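# Sort labelled cartons onto rack boards A and B

## Task

Place each carton on the rack board named on its label (A is the top board, B the bottom one), resting flat on its base and not stacked on any other carton; a carton that drops or slides down by more than a few centimetres means failure.

## Robot and tools

ROBOT. Two arms of the UR type, left_arm and right_arm, each with a two-finger 140 mm gripper and a wrist camera. Each arm stands on its own carriage on one shared floor track. left_rail carries left_arm and is always the one toward +y; right_rail carries right_arm. Each arm base sits at x = 0, y = its carriage position_m, z = 0.04 m, facing +x. The fingers of left_arm can fold when pushed near the palm or pressed tip-first on a surface, so grip with the outer quarter of its pads; right_arm's fingers are rigid.

FRAME. One scene frame fixed to the table: table top at z = 0, +z up, +x the direction the arms face, +y toward their left. The track runs along y at x = 0, with y = 0 at its middle. The table edge is at x = 0.17 m. Gripper pose in results: end_effector_position in metres (the point between closed pads), quaternion wxyz, velocities in m/s and rad/s. Fingers point along the gripper +z axis and close along its y axis.

execute_actions. Arguments: actions (a list holding one action, or empty to just look) and cameras (names, ["all"], or []). An action may have rows, steps, until, and rail commands. rows: up to 15 rows, each applied for one 1/30 s step. Every row is a single list of 18 numbers for both arms, each in [-1, 1]: left_arm shoulder pan, shoulder lift, elbow, wrist 1, wrist 2, wrist 3, gripper position, force_limit, speed, then the same nine for right_arm. The six joint numbers are offsets, not poses: they count from the Joint targets that stood when the call began (not from the previous row), scaled so 1.0 = 1.481 rad for pan and lift and 2.222 rad for the elbow and three wrist joints. Gripper position is absolute: +1 fully open (140 mm), about -0.8 pads touching, -1 close until blocked. force_limit -1..+1 sets squeeze (about 14 N to 58 N); speed -1..+1 sets finger speed (about 30 to 250 mm/s); both start at +1. To leave a gripper alone, resend its previous three numbers. steps: 1 to 450, default 15; after the rows end, arms keep heading for the last row. until: stops the action when rail conditions hold, e.g. {"left_rail": {"position_status": ["!=", "moving"]}} or {"all": {"status": "ended"}}; numbers need a comparison. Rails: {"left_rail": {"position_m": ...}} is an absolute place on the track (left_rail -0.8 to 1.5 m, right_rail -1.5 to 0.8 m), plus speed_m_s 0.01 to 1 and acceleration_factor 0.1 to 1; {"stop": true} brakes. Keep carriages at least 0.78 m apart and let a carriage arrive before precise arm work.

move. target: one 18-number row or a list of up to 15 rows, laid out as above; all joint numbers are offsets from the current Joint targets (every row in a list counts from those same targets). speed: rad/s of the fastest joint, 0.01 to 3.14, default 0.5, one number or one per target. blend: corner rounding in rad for a list. stop_force: 4 to 120 N, ends an arm's path on contact; use with low speed, and omit it when lifting away. zero (default true) re-zeros the sensor first. blocking=false returns early; then call wait or stop before new rows or moves. Result adds a move: line (done, off_target, held, fault, moving) and limits=held if steps were withheld.

wait: seconds 0 to 10. stop: brakes a running move (not rails, not fingers). zoom_image: camera (cam_low, cam_left_wrist, cam_right_wrist) and region [x0, y0, x1, y1] in pixels, at most 504 each way, of the newest image. zero_wrist_force: arm. read_manual: licence texts only. finished_scene: scene number, once cartons sit correctly unaided.

RESULTS. Joint positions and Joint velocities: per arm, rail (m) then six joints (rad). Joint targets: the commanded angles that the next offsets start from. Tool commands shows gripper commands. object_status: 0 moving, 1 blocked while opening, 2 blocked while closing (a grip), 3 reached target or pads met. position_measured is in counts (3 open, 230 pads touching). Wrist force/torque in the gripper's own axes; Joint torques include gravity. Rail fields: position_m, position_status (moving, done, contact_stop, time_out, stopped, stopped_with_arm, stopped_for_other_arm, stopped_for_other_carriage), position_answer (taken, not_taken). Watch for "joint command not followed", "joint sent to its limit", MOTOR HOT and fault lines.

CAUTIONS. Net force near 150 N on an arm, or joint contact torque at its limit (wrist joints only about 27 to 31 N m), stops that arm for 10 s. Avoid any contact between the two arms or carriages; the clearance check may miss held items. Do not slam into the rack or table, release a carton while it moves, or let anything fall, including off the table, onto the track or the metal strip. Avoid holding heavy loads far out or stretched arms for long, which heats motors. Move toward contact slowly, with stop_force.

Each tool is called after "Call:" as name([rows], argument=value, ...), one row to a line, values as JSON.

## Session

Call:
execute_actions(actions=[])

Scene clock: 0.00 s.
left_arm: end_effector_position=(+0.3563, +0.7786, +0.5790) position_measured=3 object_status=3 end_effector_quat_wxyz=(+0.000, +0.000, +1.000, +0.000) | right_arm: end_effector_position=(+0.3563, -0.6214, +0.5790) position_measured=3 object_status=3 end_effector_quat_wxyz=(+0.000, +0.000, +1.000, +0.000)
Joint positions: left_arm=[0.7 -0.281 -2.157 1.821 -1.235 -1.571 -0.28] | right_arm=[-0.7 -0.28 -2.157 1.821 -1.235 -1.571 -0.28]
Joint velocities: within noise
Joint torques (N m): no reading
Wrist force (N): no reading
Wrist torque (N m): no reading
Wrist force, peak (N): no reading
Joint targets: left_arm=[0.700 -0.281 -2.157 1.821 -1.235 -1.571 -0.280] | right_arm=[-0.700 -0.280 -2.157 1.821 -1.235 -1.571 -0.280]
Tool commands: left_gripper/position=+1.0 left_gripper/force_limit=+1.0 left_gripper/speed=+1.0 right_gripper/position=+1.0 right_gripper/force_limit=+1.0 right_gripper/speed=+1.0
left_rail: position_m=0.700 position_status=done
right_rail: position_m=-0.700 position_status=done

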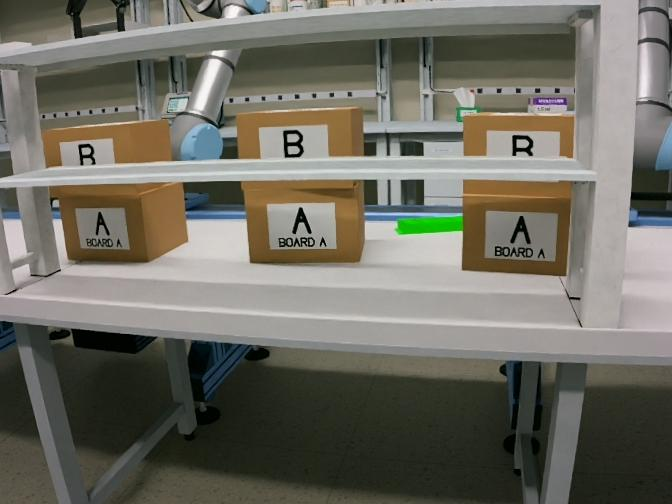

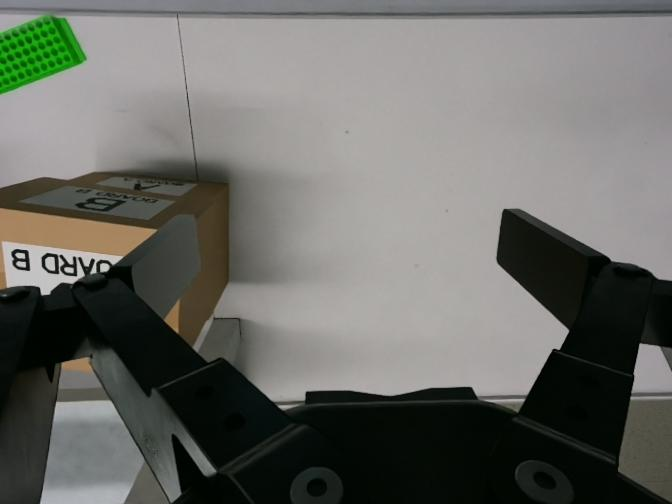

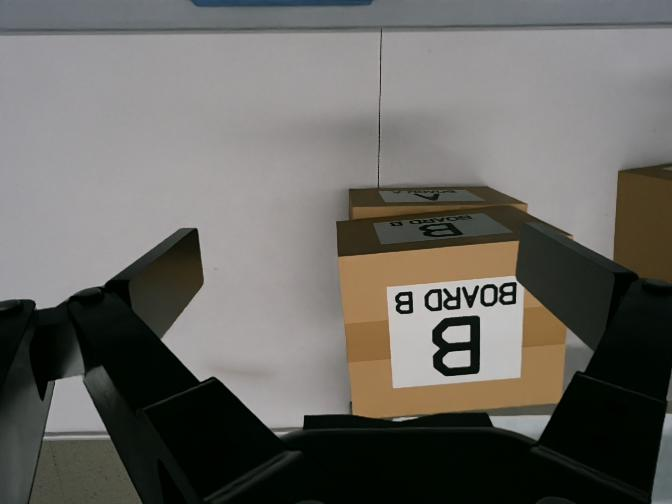

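Call:
move(target=[0,0,0,-0.3,0,0,-1,1,1,0,0,0,-0.3,0,0,-1,1,1], speed=1, cameras=["all"])

Call:
zoom_image(camera="cam_low", region=[0, 0, 400, 300])

Call:
zoom_image(camera="cam_low", region=[330, 80, 672, 340])

Scene clock: 52.17 s.
left_arm: end_effector_position=(+0.5340, +0.7274, +0.7260) position_measured=236 object_status=3 end_effector_quat_wxyz=(+0.314, +0.000, +0.945, -0.091) | right_arm: end_effector_position=(+0.5340, -0.6726, +0.7260) position_measured=235 object_status=3 end_effector_quat_wxyz=(+0.314, +0.000, +0.945, -0.091)
Joint positions: left_arm=[0.7 -0.28 -2.157 1.821 -1.901 -1.571 -0.28] | right_arm=[-0.7 -0.281 -2.157 1.821 -1.901 -1.571 -0.28]
Joint torques (N m): left_arm=[-1.9 0.64 -52.38 -9.67 0.08 -0.12] | right_arm=[-1.12 1.02 -44.04 -11.19 0.33 0.25]
Wrist force (N): left_arm=[0.3 0.4 -0.2] | right_arm=[0.6 0.5 0.9]
Wrist torque (N m): left_arm=[0.10 0.08 -0.09] | right_arm=[-0.03 -0.06 -0.27]
Wrist force, peak (N): left_arm=[-1.3 0.2 -1.0] | right_arm=[1.4 0.1 1.3]
Joint targets: left_arm=[0.700 -0.281 -2.157 1.821 -1.902 -1.571 -0.280] | right_arm=[-0.700 -0.280 -2.157 1.821 -1.902 -1.571 -0.280]
left_rail: position_m=0.700 position_status=done
right_rail: position_m=-0.700 position_status=done
move: done
camera_calibration:
cam_left_wrist: T_world_to_cam=[[0.0477618, 0.986661, -0.155623, -0.621263], [0.553834, 0.103499, 0.826169, -0.974641], [0.831256, -0.125649, -0.541504, 0.223437], [0, 0, 0, 1]] pos_world=[0.383729, 0.741925, 0.829528]
cam_right_wrist: T_world_to_cam=[[0.0672715, 0.986741, -0.147703, 0.741952], [0.577222, 0.0822588, 0.812434, -0.840928], [0.813812, -0.139911, -0.564035, 0.0568523], [0, 0, 0, 1]] pos_world=[0.389223, -0.654987, 0.824853]

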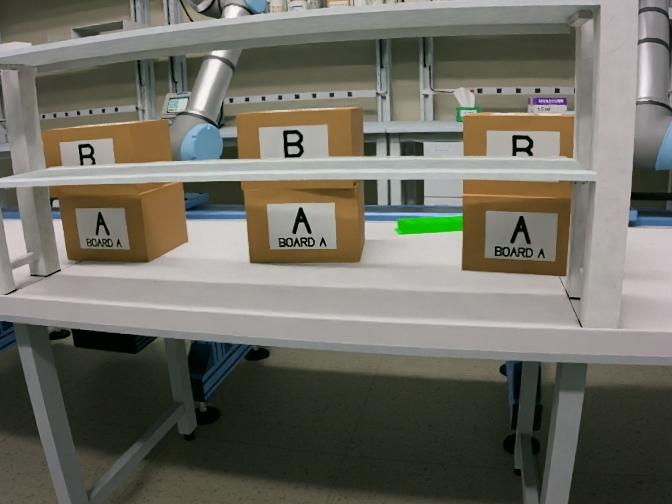

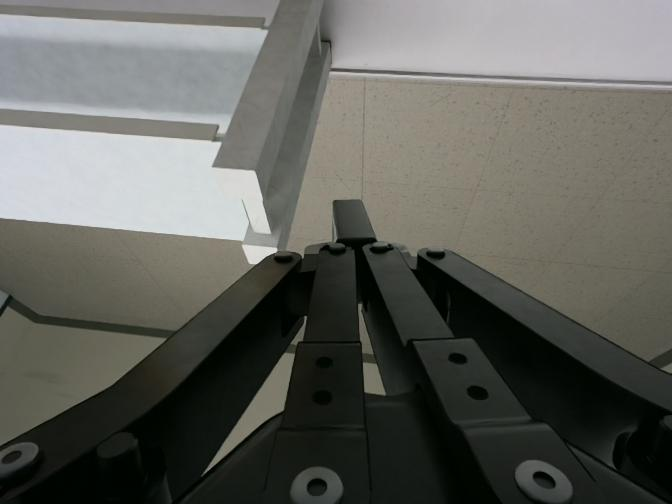

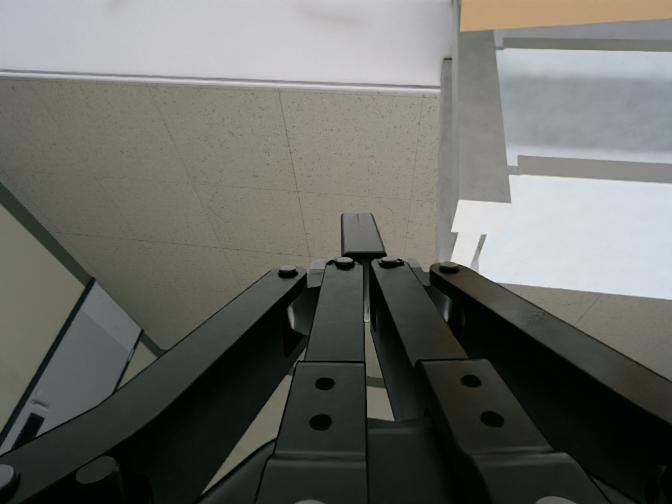

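Scaled by 1.260.

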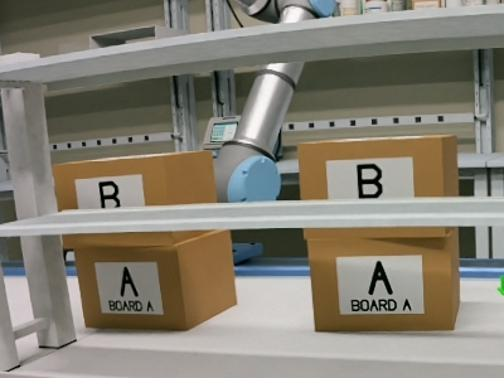

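Scaled by 1.474.

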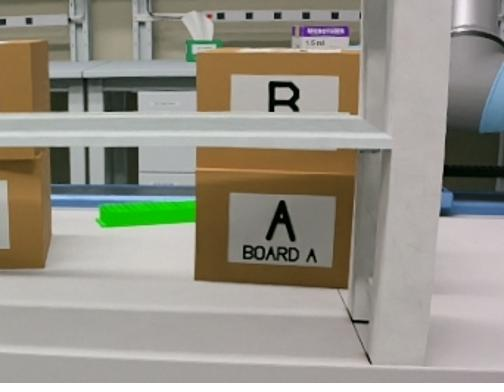

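Call:
move(target=[0,0.1,0,0,0,0,-1,1,1,-0.4271,0.2134,-0.8065,-0.2462,0.3413,0.063,-1,1,1], speed=1)

Call:
move(target=[-0.8886,0.2646,-0.0261,0.7903,0.7313,0.126,-1,1,1,-0.4271,0.2133,-0.8065,-0.2462,0.3413,0.063,-1,1,1], speed=1, cameras=["all"])

Scene clock: 179.90 s.
left_arm: end_effector_position=(+0.6004, +0.7083, +0.6459) position_measured=236 object_status=3 end_effector_quat_wxyz=(+0.246, +0.000, +0.967, -0.071) | right_arm: end_effector_position=(+0.1402, -0.2134, +1.6411) position_measured=235 object_status=3 end_effector_quat_wxyz=(+0.824, -0.256, +0.329, -0.383)
Joint positions: left_arm=[0.7 -0.281 -2.009 1.821 -1.902 -1.571 -0.28] | right_arm=[-0.7 -0.913 -1.841 0.029 -2.449 -0.813 -0.141]
Joint torques (N m): left_arm=[-1.5 9.2 -53.4 -8.21 0.13 -0.16] | right_arm=[-14.07 55.16 4.64 -0.66 2.21 3.22]
Wrist force (N): left_arm=[0.0 0.6 0.0] | right_arm=[0.8 2.3 1.6]
Wrist torque (N m): left_arm=[0.15 0.10 -0.07] | right_arm=[-0.21 -0.39 -0.76]
Wrist force, peak (N): left_arm=[0.4 0.6 -0.8] | right_arm=[-3.8 5.0 -0.7]
Joint targets: left_arm=[0.700 -0.281 -2.009 1.821 -1.902 -1.571 -0.280] | right_arm=[-0.700 -0.913 -1.841 0.029 -2.449 -0.812 -0.141]
left_rail: position_m=0.700 position_status=done
right_rail: position_m=-0.700 position_status=done
move: done

Scene clock: 182.43 s.
left_arm: end_effector_position=(+0.4997, +0.1313, +0.6297) position_measured=236 object_status=3 end_effector_quat_wxyz=(+0.028, +0.707, -0.028, +0.707) | right_arm: end_effector_position=(+0.5001, -0.1316, +0.6297) position_measured=235 object_status=3 end_effector_quat_wxyz=(-0.028, +0.707, +0.028, +0.707)
Joint positions: left_arm=[0.7 -1.597 -1.617 1.763 -0.146 0.054 -0.001] | right_arm=[-0.7 -1.546 -1.525 -1.763 -2.996 -0.054 -0.001]
Joint torques (N m): left_arm=[-16.27 -24.73 -59.85 2.99 1.94 2.92] | right_arm=[-14.61 57.95 35.53 -1.93 2.74 2.73]
Wrist force (N): left_arm=[-0.8 0.3 0.0] | right_arm=[-0.5 0.4 -1.3]
Wrist torque (N m): left_arm=[-0.20 0.02 0.17] | right_arm=[-0.07 -0.32 0.01]
Wrist force, peak (N): left_arm=[-1.6 3.3 -2.8] | right_arm=[-4.9 4.6 -0.1]
Joint targets: left_arm=[0.700 -1.597 -1.617 1.763 -0.146 0.054 -0.001] | right_arm=[-0.700 -1.546 -1.525 -1.763 -2.996 -0.054 -0.001]
left_rail: position_m=0.700 position_status=done
right_rail: position_m=-0.700 position_status=done
move: done
camera_calibration:
cam_left_wrist: T_world_to_cam=[[-0.0977755, -0.995207, -0.00187966, 0.189753], [-0.336422, 0.0348297, -0.941067, 0.752229], [0.936622, -0.0913809, -0.338215, -0.060282], [0, 0, 0, 1]] pos_world=[0.328081, 0.157134, 0.687867]
cam_right_wrist: T_world_to_cam=[[0.0663172, -0.997561, -0.0217766, -0.143766], [-0.310716, 0.0000931, -0.950503, 0.755789], [0.948187, 0.069801, -0.309952, -0.0937718], [0, 0, 0, 1]] pos_world=[0.333283, -0.13694, 0.686184]

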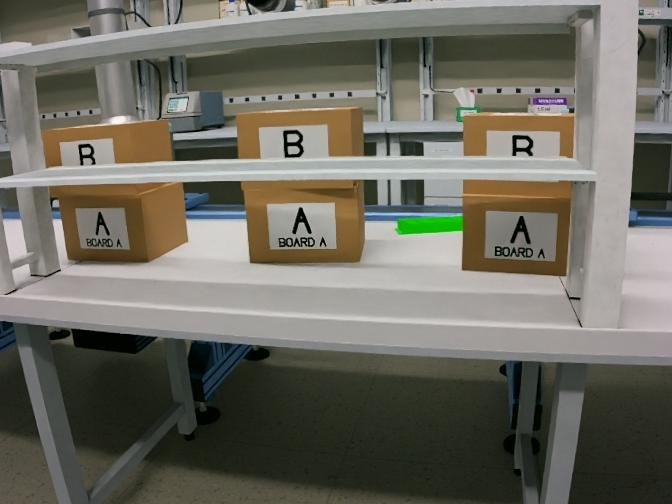

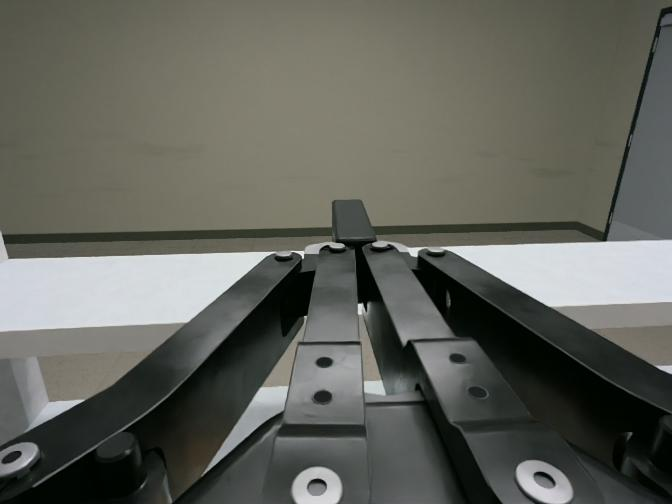

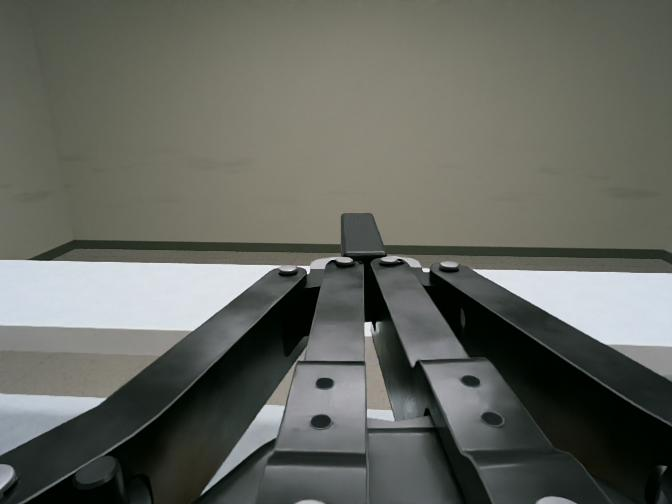

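Call:
move(target=[0,0,0,0.27,0,0,-1,1,1,0,0,0,-0.27,0,0,-1,1,1], speed=1, cameras=["cam_left_wrist","cam_right_wrist"])

Scene clock: 193.30 s.
left_arm: end_effector_position=(+0.5014, +0.2019, +0.6402) position_measured=236 object_status=3 end_effector_quat_wxyz=(-0.182, +0.678, -0.236, +0.672) | right_arm: end_effector_position=(+0.5020, -0.2026, +0.6402) position_measured=235 object_status=3 end_effector_quat_wxyz=(+0.182, +0.678, +0.236, +0.672)
Joint positions: left_arm=[0.7 -1.597 -1.617 1.763 0.454 0.054 -0.001] | right_arm=[-0.7 -1.546 -1.525 -1.763 -3.595 -0.054 -0.001]
Joint torques (N m): left_arm=[-9.16 -31.81 -52.62 6.26 -3.48 2.37] | right_arm=[-10.24 48.3 37.13 -7.61 1.82 2.44]
Wrist force (N): left_arm=[-0.9 0.9 0.0] | right_arm=[-0.2 0.2 -1.0]
Wrist torque (N m): left_arm=[-0.15 0.09 0.32] | right_arm=[0.13 -0.34 0.08]
Wrist force, peak (N): left_arm=[-1.2 3.9 0.1] | right_arm=[-0.7 -2.2 -1.3]
Joint targets: left_arm=[0.700 -1.597 -1.617 1.763 0.454 0.054 -0.001] | right_arm=[-0.700 -1.546 -1.525 -1.763 -3.596 -0.054 -0.001]
left_rail: position_m=0.700 position_status=done
right_rail: position_m=-0.700 position_status=done
move: done
camera_calibration:
cam_left_wrist: T_world_to_cam=[[-0.0935956, -0.819928, -0.564764, 0.583117], [-0.322683, 0.561617, -0.761881, 0.532297], [0.941868, 0.110931, -0.317141, -0.108901], [0, 0, 0, 1]] pos_world=[0.328911, 0.191248, 0.700333]
cam_right_wrist: T_world_to_cam=[[0.0620637, -0.835452, 0.546048, -0.54295], [-0.297352, -0.537736, -0.788937, 0.547192], [0.952749, -0.113404, -0.281797, -0.144739], [0, 0, 0, 1]] pos_world=[0.334306, -0.175777, 0.68739]
Images, in order (width x height): cam_left_wrist 672x504, cam_right_wrist 672x504.

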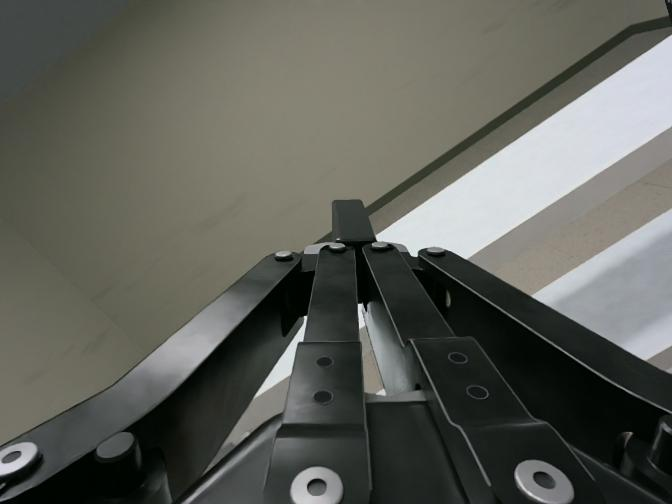

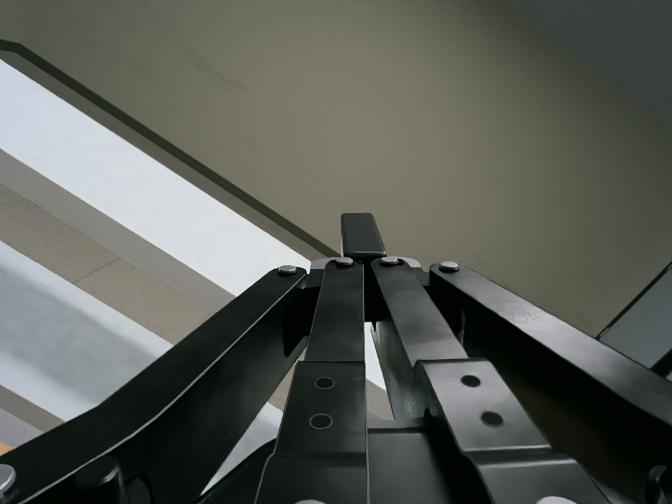

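Call:
move(target=[0,0,0,-0.27,-0.036,-0.7065,-1,-1,-1,0,0,0,0.27,0.036,0.7072,-1,-1,-1], speed=1)

Call:
execute_actions([
  {"left_rail":{"position_m":1.18,"speed_m_s":0.5,"acceleration_factor":0.5},"right_rail":{"position_m":-0.26,"speed_m_s":0.5,"acceleration_factor":0.5},"steps":200,"until":{"all":{"status":"ended"}}},
], cameras=["all"])

Scene clock: 261.00 s.
left_arm: end_effector_position=(+0.5007, +0.1584, +0.6296) position_measured=236 object_status=3 end_effector_quat_wxyz=(+0.500, +0.500, +0.500, +0.500) | right_arm: end_effector_position=(+0.5013, -0.1589, +0.6296) position_measured=235 object_status=3 end_effector_quat_wxyz=(+0.500, -0.500, +0.500, -0.500)
Joint positions: left_arm=[0.7 -1.597 -1.617 1.763 -0.146 -0.026 -1.57] | right_arm=[-0.7 -1.546 -1.525 -1.763 -2.996 0.026 1.571]
Joint torques (N m): left_arm=[10.42 -56.46 -40.77 -2.4 -2.5 -2.43] | right_arm=[11.08 37.71 47.29 2.96 3.71 3.22]
Wrist force (N): left_arm=[0.2 -0.1 0.0] | right_arm=[0.6 1.7 0.6]
Wrist torque (N m): left_arm=[0.02 0.07 -0.21] | right_arm=[-0.30 -0.25 -0.46]
Wrist force, peak (N): left_arm=[1.9 -1.4 -0.1] | right_arm=[2.4 2.0 -0.1]
Joint targets: left_arm=[0.700 -1.597 -1.617 1.763 -0.146 -0.026 -1.570] | right_arm=[-0.700 -1.546 -1.525 -1.763 -2.996 0.026 1.571]
left_rail: position_m=0.700 position_status=done
right_rail: position_m=-0.700 position_status=done
move: done

Scene clock: 263.67 s.
left_arm: end_effector_position=(+0.5007, +0.6384, +0.6296) position_measured=236 object_status=3 end_effector_quat_wxyz=(+0.500, +0.500, +0.500, +0.500) | right_arm: end_effector_position=(+0.5013, +0.2811, +0.6296) position_measured=235 object_status=3 end_effector_quat_wxyz=(+0.500, -0.500, +0.500, -0.500)
Joint positions: left_arm=[1.18 -1.597 -1.617 1.763 -0.146 -0.026 -1.57] | right_arm=[-0.26 -1.546 -1.525 -1.763 -2.996 0.026 1.571]
Joint torques (N m): left_arm=[9.42 -36.87 -52.25 0.34 -0.23 -2.64] | right_arm=[4.76 44.54 44.27 0.71 -0.81 2.88]
Wrist force (N): left_arm=[-0.2 -0.3 -0.1] | right_arm=[0.5 1.6 0.6]
Wrist torque (N m): left_arm=[-0.01 0.16 -0.22] | right_arm=[-0.31 -0.21 -0.45]
Wrist force, peak (N): left_arm=[1.1 0.0 0.1] | right_arm=[1.3 1.8 1.0]
Joint targets: left_arm=[1.180 -1.597 -1.617 1.763 -0.146 -0.026 -1.570] | right_arm=[-0.260 -1.546 -1.525 -1.763 -2.996 0.026 1.571]
Tool commands: left_gripper/position=-1.0 left_gripper/force_limit=-1.0 left_gripper/speed=-1.0 right_gripper/position=-1.0 right_gripper/force_limit=-1.0 right_gripper/speed=-1.0
left_rail: position_m=1.180 speed_m_s=0.50 position_status=done
right_rail: position_m=-0.260 speed_m_s=0.50 position_status=done
camera_calibration:
cam_left_wrist: T_world_to_cam=[[-0.0181933, -0.00318256, 0.999829, -0.609352], [-0.338225, -0.941021, -0.00914983, 0.772037], [0.940889, -0.338334, 0.0160438, -0.0824511], [0, 0, 0, 1]] pos_world=[0.327613, 0.696668, 0.617635]
cam_right_wrist: T_world_to_cam=[[-0.0128613, 0.0220991, -0.999673, 0.636618], [-0.308941, 0.950753, 0.0249923, -0.126337], [0.950994, 0.309161, -0.00540058, -0.384156], [0, 0, 0, 1]] pos_world=[0.334487, 0.224813, 0.637493]

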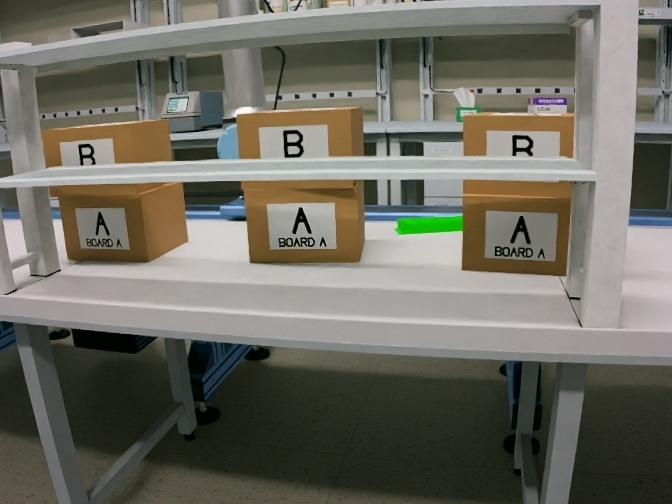

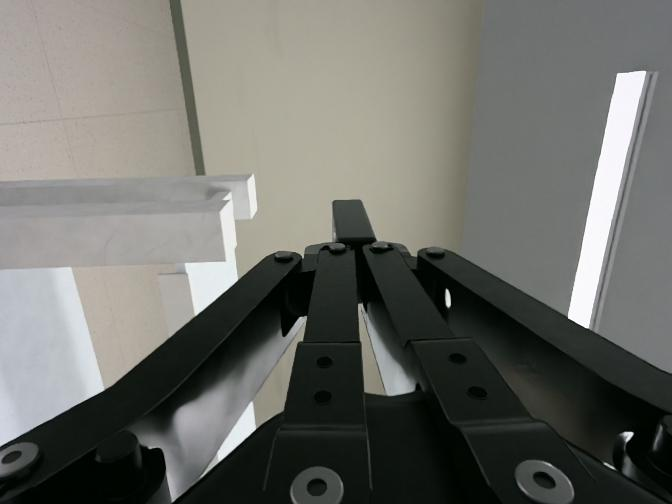

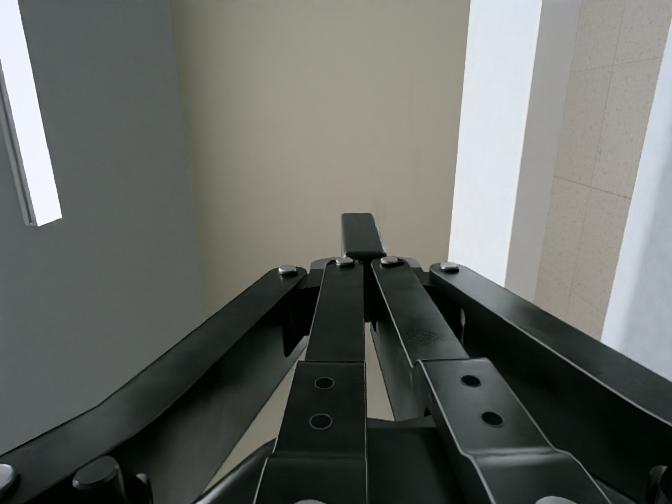

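Call:
move([
  [0,0.0639,0.1068,-0.1495,0,0,-1,-1,-1,0,-0.0639,-0.1068,0.1495,0,0,-1,-1,-1],
  [0,0.2076,0.1767,-0.3151,0,0,-1,-1,-1,0,-0.2076,-0.1767,0.3151,0,0,-1,-1,-1],
], speed=0.5, blend=0.05, stop_force=25, cameras=["all"])

Call:
zoom_image(camera="cam_low", region=[370, 60, 672, 300])

Scene clock: 277.97 s.
left_arm: end_effector_position=(+0.5007, +0.6385, +0.2647) position_measured=236 object_status=3 end_effector_quat_wxyz=(+0.500, +0.500, +0.500, +0.500) | right_arm: end_effector_position=(+0.5013, +0.2810, +0.2647) position_measured=235 object_status=3 end_effector_quat_wxyz=(+0.500, -0.500, +0.500, -0.500)
Joint positions: left_arm=[1.18 -1.597 -1.309 2.156 -0.846 -0.026 -1.57] | right_arm=[-0.26 -1.546 -1.832 -2.156 -2.296 0.026 1.571]
Joint torques (N m): left_arm=[0.54 -37.24 -20.91 -2.62 1.52 -2.41] | right_arm=[-9.53 48.9 20.34 3.38 -2.22 2.68]
Wrist force (N): left_arm=[-0.1 -0.2 0.0] | right_arm=[0.3 1.3 0.4]
Wrist torque (N m): left_arm=[0.02 0.14 -0.21] | right_arm=[-0.40 -0.20 -0.57]
Wrist force, peak (N): left_arm=[0.1 -2.6 0.4] | right_arm=[0.8 3.8 0.8]
Joint targets: left_arm=[1.180 -1.597 -1.309 2.156 -0.846 -0.026 -1.570] | right_arm=[-0.260 -1.546 -1.832 -2.156 -2.296 0.026 1.571]
left_rail: position_m=1.180 speed_m_s=0.50 position_status=done
right_rail: position_m=-0.260 speed_m_s=0.50 position_status=done
move: done
camera_calibration:
cam_left_wrist: T_world_to_cam=[[-0.0181933, -0.00318256, 0.999829, -0.244514], [-0.338225, -0.941021, -0.00914983, 0.768792], [0.940889, -0.338334, 0.0160438, -0.0765629], [0, 0, 0, 1]] pos_world=[0.327613, 0.696768, 0.252735]
cam_right_wrist: T_world_to_cam=[[-0.0128613, 0.0220991, -0.999673, 0.27184], [-0.308941, 0.950753, 0.0249923, -0.117122], [0.950994, 0.309161, -0.00540058, -0.386096], [0, 0, 0, 1]] pos_world=[0.334487, 0.224713, 0.272593]

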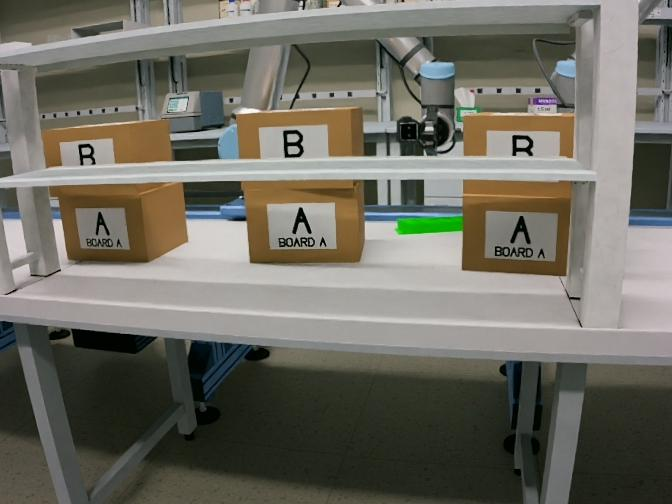

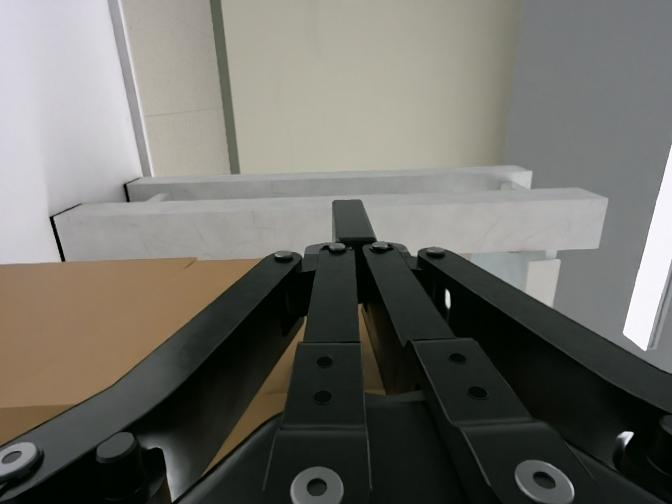

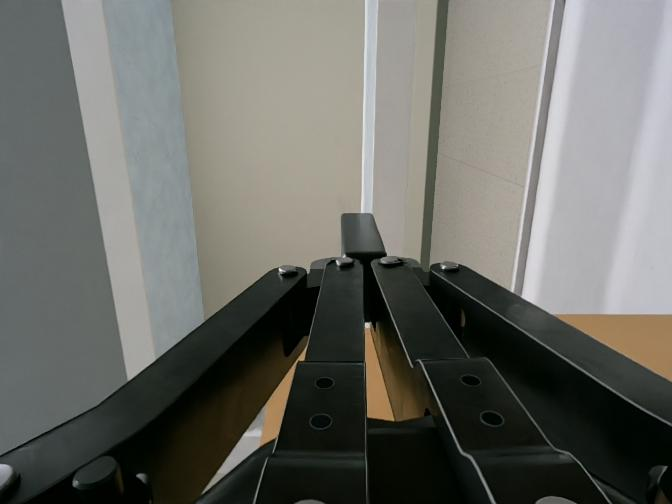

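Scaled by 1.669.

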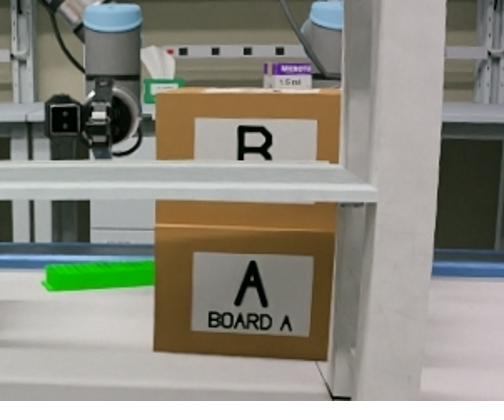

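Call:
move(target=[0,0,0,0,0.12,0,-1,-1,-1,0,0,0,0,-0.12,0,-1,-1,-1], speed=0.08, stop_force=38, cameras=["cam_low"])

Scene clock: 285.70 s.
left_arm: end_effector_position=(+0.4967, +0.5861, +0.2646) position_measured=236 object_status=3 end_effector_quat_wxyz=(+0.537, +0.537, +0.460, +0.460) | right_arm: end_effector_position=(+0.4972, +0.3339, +0.2647) position_measured=235 object_status=3 end_effector_quat_wxyz=(+0.537, -0.537, +0.460, -0.460)
Joint positions: left_arm=[1.18 -1.597 -1.309 2.156 -0.846 0.129 -1.57] | right_arm=[-0.26 -1.546 -1.832 -2.156 -2.296 -0.13 1.571]
Joint torques (N m): left_arm=[-33 -40.83 -58.66 -0.72 6.85 -2.35] | right_arm=[30.24 52.28 50.45 1.77 -5.26 2.3]
Wrist force (N): left_arm=[37.9 15.6 -8.0] | right_arm=[38.1 -9.8 -5.4]
Wrist torque (N m): left_arm=[-0.33 1.38 -0.46] | right_arm=[0.05 0.72 -0.39]
Wrist force, peak (N): left_arm=[52.6 23.1 -11.9] | right_arm=[49.9 -14.1 -7.6]
Joint targets: left_arm=[1.180 -1.597 -1.309 2.156 -0.846 0.129 -1.570] | right_arm=[-0.260 -1.546 -1.832 -2.156 -2.296 -0.130 1.571]
left_rail: position_m=1.180 speed_m_s=0.50 position_status=done
right_rail: position_m=-0.260 speed_m_s=0.50 position_status=done
move: contact (left_arm, right_arm); left_arm: the wrist 2 is farthest, 0.112 rad from its target; right_arm: the wrist 2 is farthest, 0.110 rad from its target
Images, in order (width x height): cam_low 672x504.

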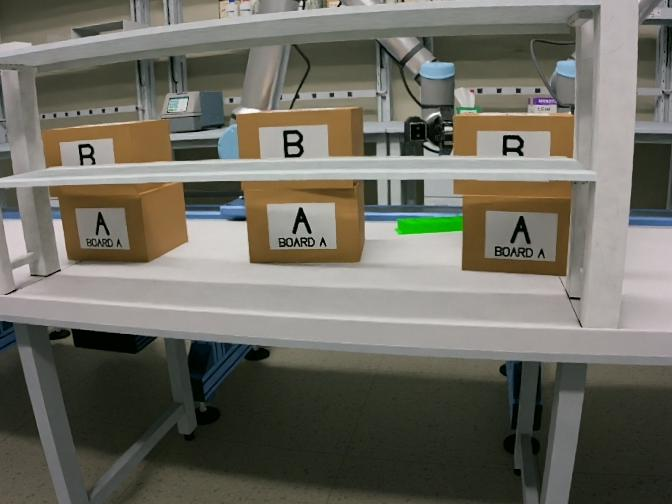

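Call:
move([
  [0,-0.0422,-0.0129,0.0410,0,0,-1,-1,-1,0,0.0422,0.0129,-0.0410,0,0,-1,-1,-1],
  [0,-0.08,-0.0284,0.0818,0,0,-1,-1,-1,0,0.08,0.0284,-0.0818,0,0,-1,-1,-1],
], speed=0.07, blend=0.02, cameras=["cam_low"])

Call:
zoom_image(camera="cam_low", region=[370, 0, 672, 300])

Scene clock: 299.13 s.
left_arm: end_effector_position=(+0.4966, +0.5861, +0.3546) position_measured=236 object_status=3 end_effector_quat_wxyz=(+0.537, +0.537, +0.460, +0.460) | right_arm: end_effector_position=(+0.4972, +0.3339, +0.3546) position_measured=235 object_status=3 end_effector_quat_wxyz=(+0.537, -0.537, +0.460, -0.460)
Joint positions: left_arm=[1.18 -1.597 -1.428 2.093 -0.664 0.129 -1.57] | right_arm=[-0.26 -1.546 -1.714 -2.093 -2.477 -0.13 1.571]
Joint torques (N m): left_arm=[-15.9 -74.28 -71.18 -0.69 9.78 -2.34] | right_arm=[13.15 67.49 58.27 0.67 -8.33 2.44]
Wrist force (N): left_arm=[33.3 -9.9 -5.1] | right_arm=[33.8 10.9 -3.2]
Wrist torque (N m): left_arm=[0.24 1.23 -0.05] | right_arm=[-0.47 0.74 -0.59]
Wrist force, peak (N): left_arm=[43.1 -9.7 -6.8] | right_arm=[44.2 11.2 -4.2]
Joint targets: left_arm=[1.180 -1.597 -1.428 2.092 -0.664 0.129 -1.570] | right_arm=[-0.260 -1.546 -1.714 -2.093 -2.477 -0.130 1.571]
left_rail: position_m=1.180 speed_m_s=0.50 position_status=done
right_rail: position_m=-0.260 speed_m_s=0.50 position_status=done
move: done
Images, in order (width x height): cam_low 672x504.

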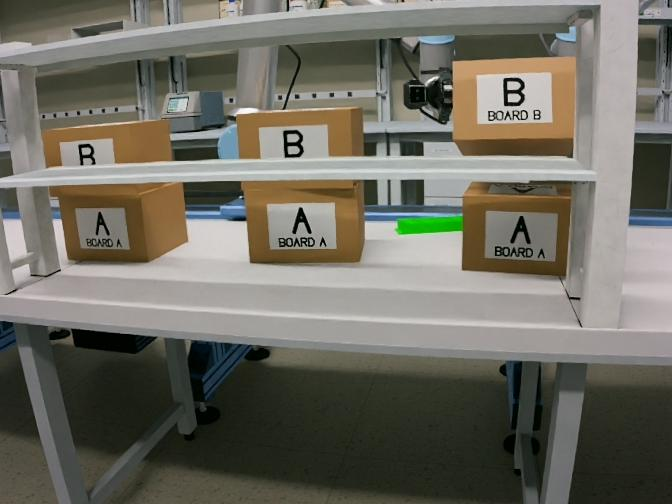

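Scaled by 1.669.

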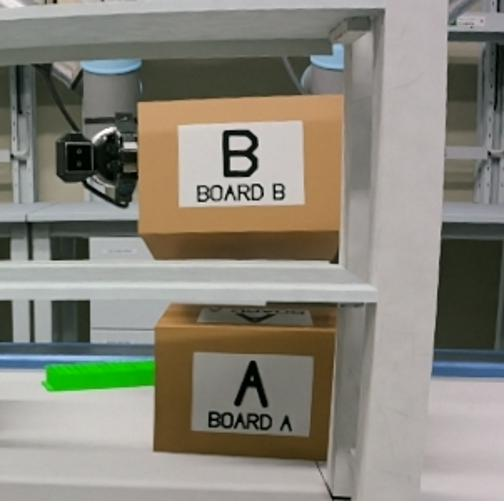

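Call:
move([
  [0,0.0378,0.0155,-0.0408,0,0,-1,-1,-1,0,-0.0378,-0.0155,0.0408,0,0,-1,-1,-1],
  [0,0.08,0.0284,-0.0818,0,0,-1,-1,-1,0,-0.08,-0.0284,0.0818,0,0,-1,-1,-1],
], speed=0.05, blend=0.02)

Call:
move([
  [0,0,0,0,-0.07,0,-1,-1,-1,0,0,0,0,0.07,0,-1,-1,-1],
  [-0.0317,-0.0061,0.0058,-0.0017,-0.0911,0,-1,-1,-1,0.0317,0.0061,-0.0058,0.0017,0.0911,0,-1,-1,-1],
], speed=0.15, cameras=["cam_low"])

Call:
move(target=[0,0,0,0,0.12,0,-1,-1,-1,0,0,0,0,-0.12,0,-1,-1,-1], speed=0.08, stop_force=40)

Call:
move([
  [0,-0.0428,-0.0129,0.0414,0,0,-1,-1,-1,0,0.0428,0.0129,-0.0414,0,0,-1,-1,-1],
  [0,-0.081,-0.0286,0.0826,0,0,-1,-1,-1,0,0.081,0.0286,-0.0826,0,0,-1,-1,-1],
], speed=0.07, blend=0.02, cameras=["cam_low"])

Call:
zoom_image(camera="cam_low", region=[370, 0, 672, 300])

Scene clock: 332.77 s.
left_arm: end_effector_position=(+0.4967, +0.5860, +0.2648) position_measured=236 object_status=3 end_effector_quat_wxyz=(+0.537, +0.537, +0.460, +0.460) | right_arm: end_effector_position=(+0.4972, +0.3340, +0.2649) position_measured=235 object_status=3 end_effector_quat_wxyz=(+0.537, -0.537, +0.460, -0.460)
Joint positions: left_arm=[1.18 -1.597 -1.309 2.155 -0.846 0.129 -1.57] | right_arm=[-0.26 -1.546 -1.832 -2.156 -2.296 -0.13 1.571]
Joint torques (N m): left_arm=[-10.98 -21.27 -30.46 -6.57 13.63 -2.06] | right_arm=[16.93 34.96 33.02 8.97 -13.58 2.06]
Wrist force (N): left_arm=[33.8 20.6 2.1] | right_arm=[40.6 -17.2 -0.6]
Wrist torque (N m): left_arm=[-0.41 1.43 -0.52] | right_arm=[0.20 0.85 -0.29]
Wrist force, peak (N): left_arm=[41.6 -10.4 -6.2] | right_arm=[42.8 11.2 -4.6]
Joint targets: left_arm=[1.180 -1.597 -1.309 2.156 -0.846 0.129 -1.570] | right_arm=[-0.260 -1.546 -1.832 -2.156 -2.296 -0.130 1.571]
left_rail: position_m=1.180 speed_m_s=0.50 position_status=done
right_rail: position_m=-0.260 speed_m_s=0.50 position_status=done
move: done

Scene clock: 335.03 s.
left_arm: end_effector_position=(+0.4757, +0.6389, +0.2646) position_measured=236 object_status=3 end_effector_quat_wxyz=(+0.499, +0.500, +0.500, +0.501) | right_arm: end_effector_position=(+0.4763, +0.2811, +0.2646) position_measured=235 object_status=3 end_effector_quat_wxyz=(+0.500, -0.500, +0.500, -0.500)
Joint positions: left_arm=[1.18 -1.644 -1.318 2.168 -0.85 -0.074 -1.57] | right_arm=[-0.26 -1.499 -1.823 -2.169 -2.292 0.072 1.571]
Joint torques (N m): left_arm=[-15.26 -76.07 -20.08 -2.44 -3 -2.26] | right_arm=[9.95 70.12 20.97 3.02 4.03 2.03]
Wrist force (N): left_arm=[0.1 0.1 0.0] | right_arm=[0.1 4.5 1.7]
Wrist torque (N m): left_arm=[0.10 0.08 -0.21] | right_arm=[0.31 -0.20 -0.57]
Wrist force, peak (N): left_arm=[33.7 20.6 2.2] | right_arm=[40.4 -17.7 -0.4]
Joint targets: left_arm=[1.180 -1.644 -1.318 2.168 -0.850 -0.074 -1.570] | right_arm=[-0.260 -1.499 -1.823 -2.169 -2.292 0.072 1.571]
left_rail: position_m=1.180 speed_m_s=0.50 position_status=done
right_rail: position_m=-0.260 speed_m_s=0.50 position_status=done
move: done
Images, in order (width x height): cam_low 672x504.

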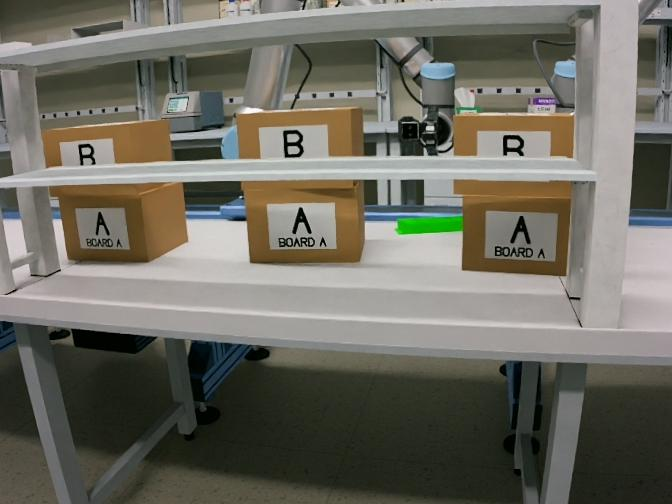

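Scene clock: 338.27 s.
left_arm: end_effector_position=(+0.4716, +0.5861, +0.2646) position_measured=236 object_status=3 end_effector_quat_wxyz=(+0.537, +0.537, +0.460, +0.460) | right_arm: end_effector_position=(+0.4721, +0.3343, +0.2646) position_measured=235 object_status=3 end_effector_quat_wxyz=(+0.538, -0.538, +0.459, -0.459)
Joint positions: left_arm=[1.18 -1.644 -1.318 2.169 -0.85 0.082 -1.57] | right_arm=[-0.26 -1.499 -1.823 -2.169 -2.292 -0.085 1.571]
Joint torques (N m): left_arm=[-13.5 -38.78 -61.98 -3.11 7.2 -2.26] | right_arm=[12.95 43.92 52.64 1.6 -5.81 2.21]
Wrist force (N): left_arm=[39.1 10.5 -9.5] | right_arm=[39.7 -4.8 -4.5]
Wrist torque (N m): left_arm=[-0.28 1.35 -0.40] | right_arm=[0.55 0.87 -0.41]
Wrist force, peak (N): left_arm=[53.9 18.8 -13.5] | right_arm=[50.5 -9.6 -4.9]
Joint targets: left_arm=[1.180 -1.644 -1.318 2.169 -0.850 0.082 -1.570] | right_arm=[-0.260 -1.499 -1.823 -2.169 -2.292 -0.085 1.571]
left_rail: position_m=1.180 speed_m_s=0.50 position_status=done
right_rail: position_m=-0.260 speed_m_s=0.50 position_status=done
move: contact (left_arm, right_arm); left_arm: the wrist 2 is farthest, 0.111 rad from its target; right_arm: the wrist 2 is farthest, 0.110 rad from its target

Scene clock: 341.30 s.
left_arm: end_effector_position=(+0.4716, +0.5862, +0.3546) position_measured=236 object_status=3 end_effector_quat_wxyz=(+0.537, +0.537, +0.460, +0.460) | right_arm: end_effector_position=(+0.4721, +0.3343, +0.3546) position_measured=235 object_status=3 end_effector_quat_wxyz=(+0.538, -0.538, +0.459, -0.459)
Joint positions: left_arm=[1.18 -1.644 -1.438 2.105 -0.666 0.082 -1.57] | right_arm=[-0.26 -1.499 -1.703 -2.105 -2.475 -0.085 1.571]
Joint torques (N m): left_arm=[-12.52 -74.54 -71.31 -0.54 15.3 -1.99] | right_arm=[12.52 66.54 61.04 1 -13.53 2.07]
Wrist force (N): left_arm=[35.5 -9.3 -5.6] | right_arm=[35.6 13.4 -2.7]
Wrist torque (N m): left_arm=[0.31 1.29 -0.13] | right_arm=[-0.08 0.86 -0.62]
Wrist force, peak (N): left_arm=[44.6 -9.7 -6.8] | right_arm=[45.1 13.8 -3.7]
Joint targets: left_arm=[1.180 -1.644 -1.438 2.105 -0.666 0.082 -1.570] | right_arm=[-0.260 -1.499 -1.703 -2.105 -2.475 -0.085 1.571]
left_rail: position_m=1.180 speed_m_s=0.50 position_status=done
right_rail: position_m=-0.260 speed_m_s=0.50 position_status=done
move: done
Images, in order (width x height): cam_low 672x504.

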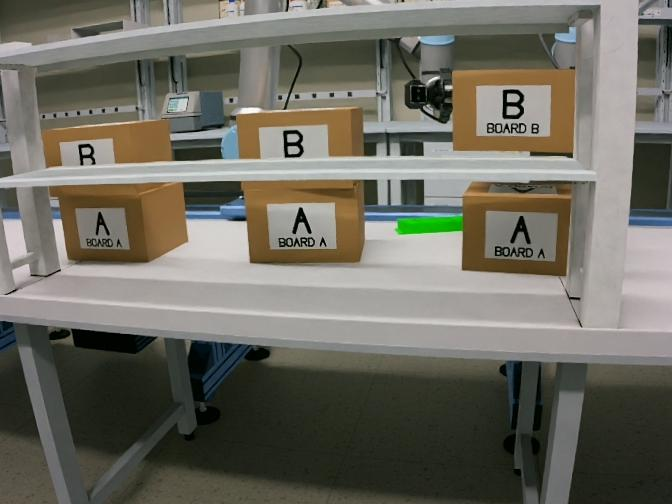

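Scaled by 1.669.

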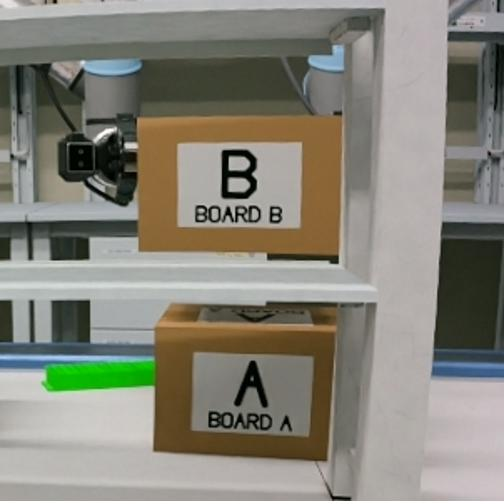

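Call:
move(target=[0,-0.0152,-0.0079,0.018,0,0,-1,-1,-1,0,0.0152,0.0079,-0.018,0,0,-1,-1,-1], speed=0.07)

Call:
execute_actions([
  {"left_rail":{"position_m":1.08,"speed_m_s":0.1,"acceleration_factor":0.15},"right_rail":{"position_m":-0.36,"speed_m_s":0.1,"acceleration_factor":0.15},"steps":150,"until":{"all":{"status":"ended"}}},
])

Call:
move([
  [0.0462,0.0108,-0.0083,0.0011,0.0308,0,-1,-1,-1,-0.0462,-0.0108,0.0083,-0.0011,-0.0308,0,-1,-1,-1],
  [0.0911,0.0235,-0.0184,0.0027,0.0607,0,-1,-1,-1,-0.0911,-0.0235,0.0184,-0.0027,-0.0607,0,-1,-1,-1],
  [0.1348,0.0383,-0.0302,0.0047,0.0899,0,-1,-1,-1,-0.1348,-0.0383,0.0302,-0.0047,-0.0899,0,-1,-1,-1],
  [0.177,0.0548,-0.0438,0.0072,0.118,0,-1,-1,-1,-0.177,-0.0548,0.0438,-0.0072,-0.118,0,-1,-1,-1],
  [0.2175,0.0729,-0.059,0.0104,0.145,0,-1,-1,-1,-0.2175,-0.0729,0.059,-0.0104,-0.145,0,-1,-1,-1],
], speed=0.1, blend=0.02, cameras=["all"])

Call:
zoom_image(camera="cam_low", region=[330, 0, 672, 300])

Scene clock: 392.77 s.
left_arm: end_effector_position=(+0.4716, +0.5861, +0.3745) position_measured=236 object_status=3 end_effector_quat_wxyz=(+0.537, +0.537, +0.460, +0.460) | right_arm: end_effector_position=(+0.4720, +0.3344, +0.3745) position_measured=235 object_status=3 end_effector_quat_wxyz=(+0.538, -0.538, +0.459, -0.459)
Joint positions: left_arm=[1.18 -1.644 -1.461 2.088 -0.626 0.082 -1.57] | right_arm=[-0.26 -1.499 -1.681 -2.088 -2.515 -0.085 1.571]
Joint torques (N m): left_arm=[-14.97 -69.91 -72.97 -1.15 19.43 -2.13] | right_arm=[11.67 61.78 61.25 0.65 -19.18 2.27]
Wrist force (N): left_arm=[37.7 -8.5 -5.9] | right_arm=[37.8 12.8 -2.9]
Wrist torque (N m): left_arm=[0.37 1.40 -0.13] | right_arm=[-0.06 0.92 -0.58]
Wrist force, peak (N): left_arm=[39.6 -9.3 -6.2] | right_arm=[39.5 13.8 -3.1]
Joint targets: left_arm=[1.180 -1.644 -1.461 2.087 -0.626 0.082 -1.570] | right_arm=[-0.260 -1.499 -1.681 -2.088 -2.515 -0.085 1.571]
left_rail: position_m=1.180 speed_m_s=0.50 position_status=done
right_rail: position_m=-0.260 speed_m_s=0.50 position_status=done
move: done

Scene clock: 394.97 s.
left_arm: end_effector_position=(+0.4716, +0.4861, +0.3746) position_measured=236 object_status=3 end_effector_quat_wxyz=(+0.537, +0.537, +0.460, +0.460) | right_arm: end_effector_position=(+0.4720, +0.2344, +0.3746) position_measured=235 object_status=3 end_effector_quat_wxyz=(+0.538, -0.538, +0.459, -0.459)
Joint positions: left_arm=[1.08 -1.644 -1.461 2.087 -0.626 0.082 -1.57] | right_arm=[-0.36 -1.499 -1.681 -2.088 -2.515 -0.085 1.571]
Joint torques (N m): left_arm=[-14.6 -69.29 -71.25 -0.85 18.12 -2.16] | right_arm=[11.86 59.12 60.89 1.16 -17.95 2.5]
Wrist force (N): left_arm=[38.4 -8.6 -6.3] | right_arm=[38.4 12.9 -3.0]
Wrist torque (N m): left_arm=[0.30 1.38 -0.13] | right_arm=[0.00 0.93 -0.59]
Wrist force, peak (N): left_arm=[38.6 -9.5 -6.0] | right_arm=[38.9 13.9 -3.2]
Joint targets: left_arm=[1.080 -1.644 -1.461 2.087 -0.626 0.082 -1.570] | right_arm=[-0.360 -1.499 -1.681 -2.088 -2.515 -0.085 1.571]
Tool commands: left_gripper/position=-1.0 left_gripper/force_limit=-1.0 left_gripper/speed=-1.0 right_gripper/position=-1.0 right_gripper/force_limit=-1.0 right_gripper/speed=-1.0
left_rail: position_m=1.080 speed_m_s=0.10 position_status=done
right_rail: position_m=-0.360 speed_m_s=0.10 position_status=done

Scene clock: 398.63 s.
left_arm: end_effector_position=(+0.6539, +0.4860, +0.3745) position_measured=236 object_status=3 end_effector_quat_wxyz=(+0.537, +0.537, +0.460, +0.460) | right_arm: end_effector_position=(+0.6544, +0.2342, +0.3746) position_measured=235 object_status=3 end_effector_quat_wxyz=(+0.538, -0.538, +0.459, -0.459)
Joint positions: left_arm=[1.08 -1.322 -1.353 1.956 -0.603 0.404 -1.57] | right_arm=[-0.36 -1.821 -1.789 -1.957 -2.538 -0.407 1.571]
Joint torques (N m): left_arm=[-8.5 -40.23 -72.57 -1.34 18.35 -2.16] | right_arm=[8.36 54.38 61.61 1.82 -19.06 2.19]
Wrist force (N): left_arm=[32.7 -8.6 -5.4] | right_arm=[33.0 12.3 -2.3]
Wrist torque (N m): left_arm=[0.27 1.21 -0.14] | right_arm=[-0.10 0.68 -0.63]
Wrist force, peak (N): left_arm=[40.7 -9.1 -6.5] | right_arm=[40.7 14.4 -3.1]
Joint targets: left_arm=[1.080 -1.322 -1.353 1.956 -0.603 0.404 -1.570] | right_arm=[-0.360 -1.821 -1.789 -1.957 -2.538 -0.407 1.571]
left_rail: position_m=1.080 speed_m_s=0.10 position_status=done
right_rail: position_m=-0.360 speed_m_s=0.10 position_status=done
move: done
camera_calibration:
cam_left_wrist: T_world_to_cam=[[-0.0181535, -0.000399116, 0.999835, -0.353418], [-0.479156, -0.877683, -0.00905013, 0.739458], [0.877542, -0.479241, 0.0157418, -0.164056], [0, 0, 0, 1]] pos_world=[0.491865, 0.570246, 0.362635]
cam_right_wrist: T_world_to_cam=[[-0.0162635, 0.01976, -0.999672, 0.387463], [-0.454477, 0.890408, 0.024994, 0.0812979], [0.89061, 0.454735, -0.0055007, -0.511183], [0, 0, 0, 1]] pos_world=[0.498514, 0.152408, 0.382492]

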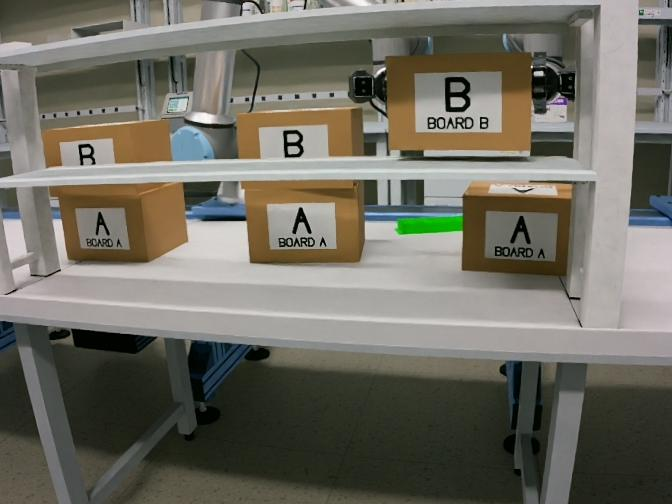

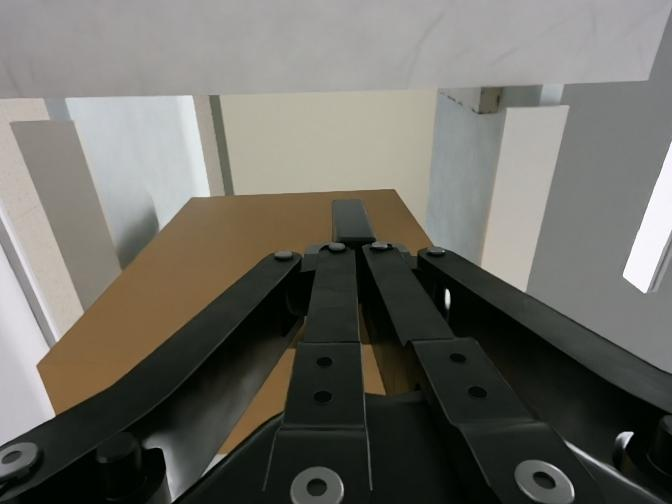

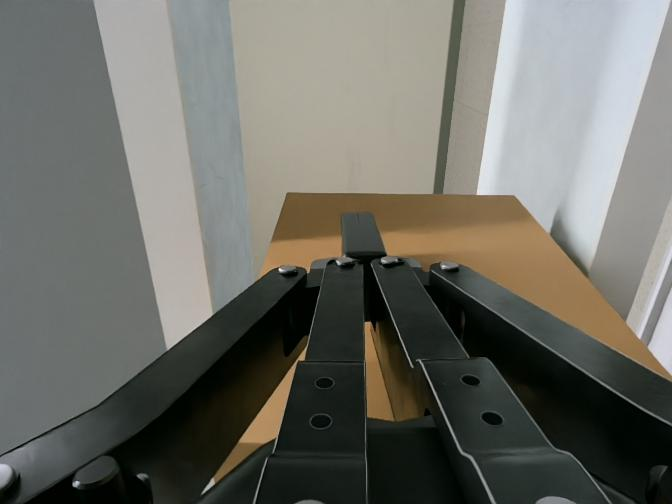

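Scaled by 1.474.

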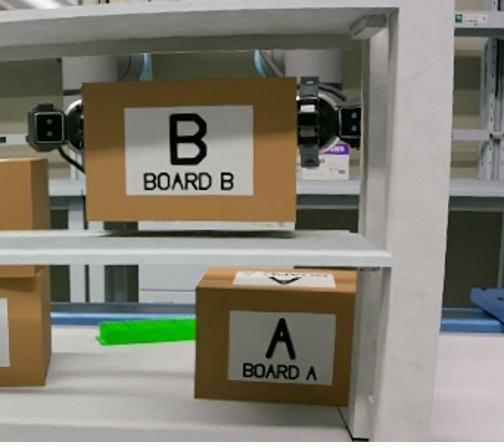

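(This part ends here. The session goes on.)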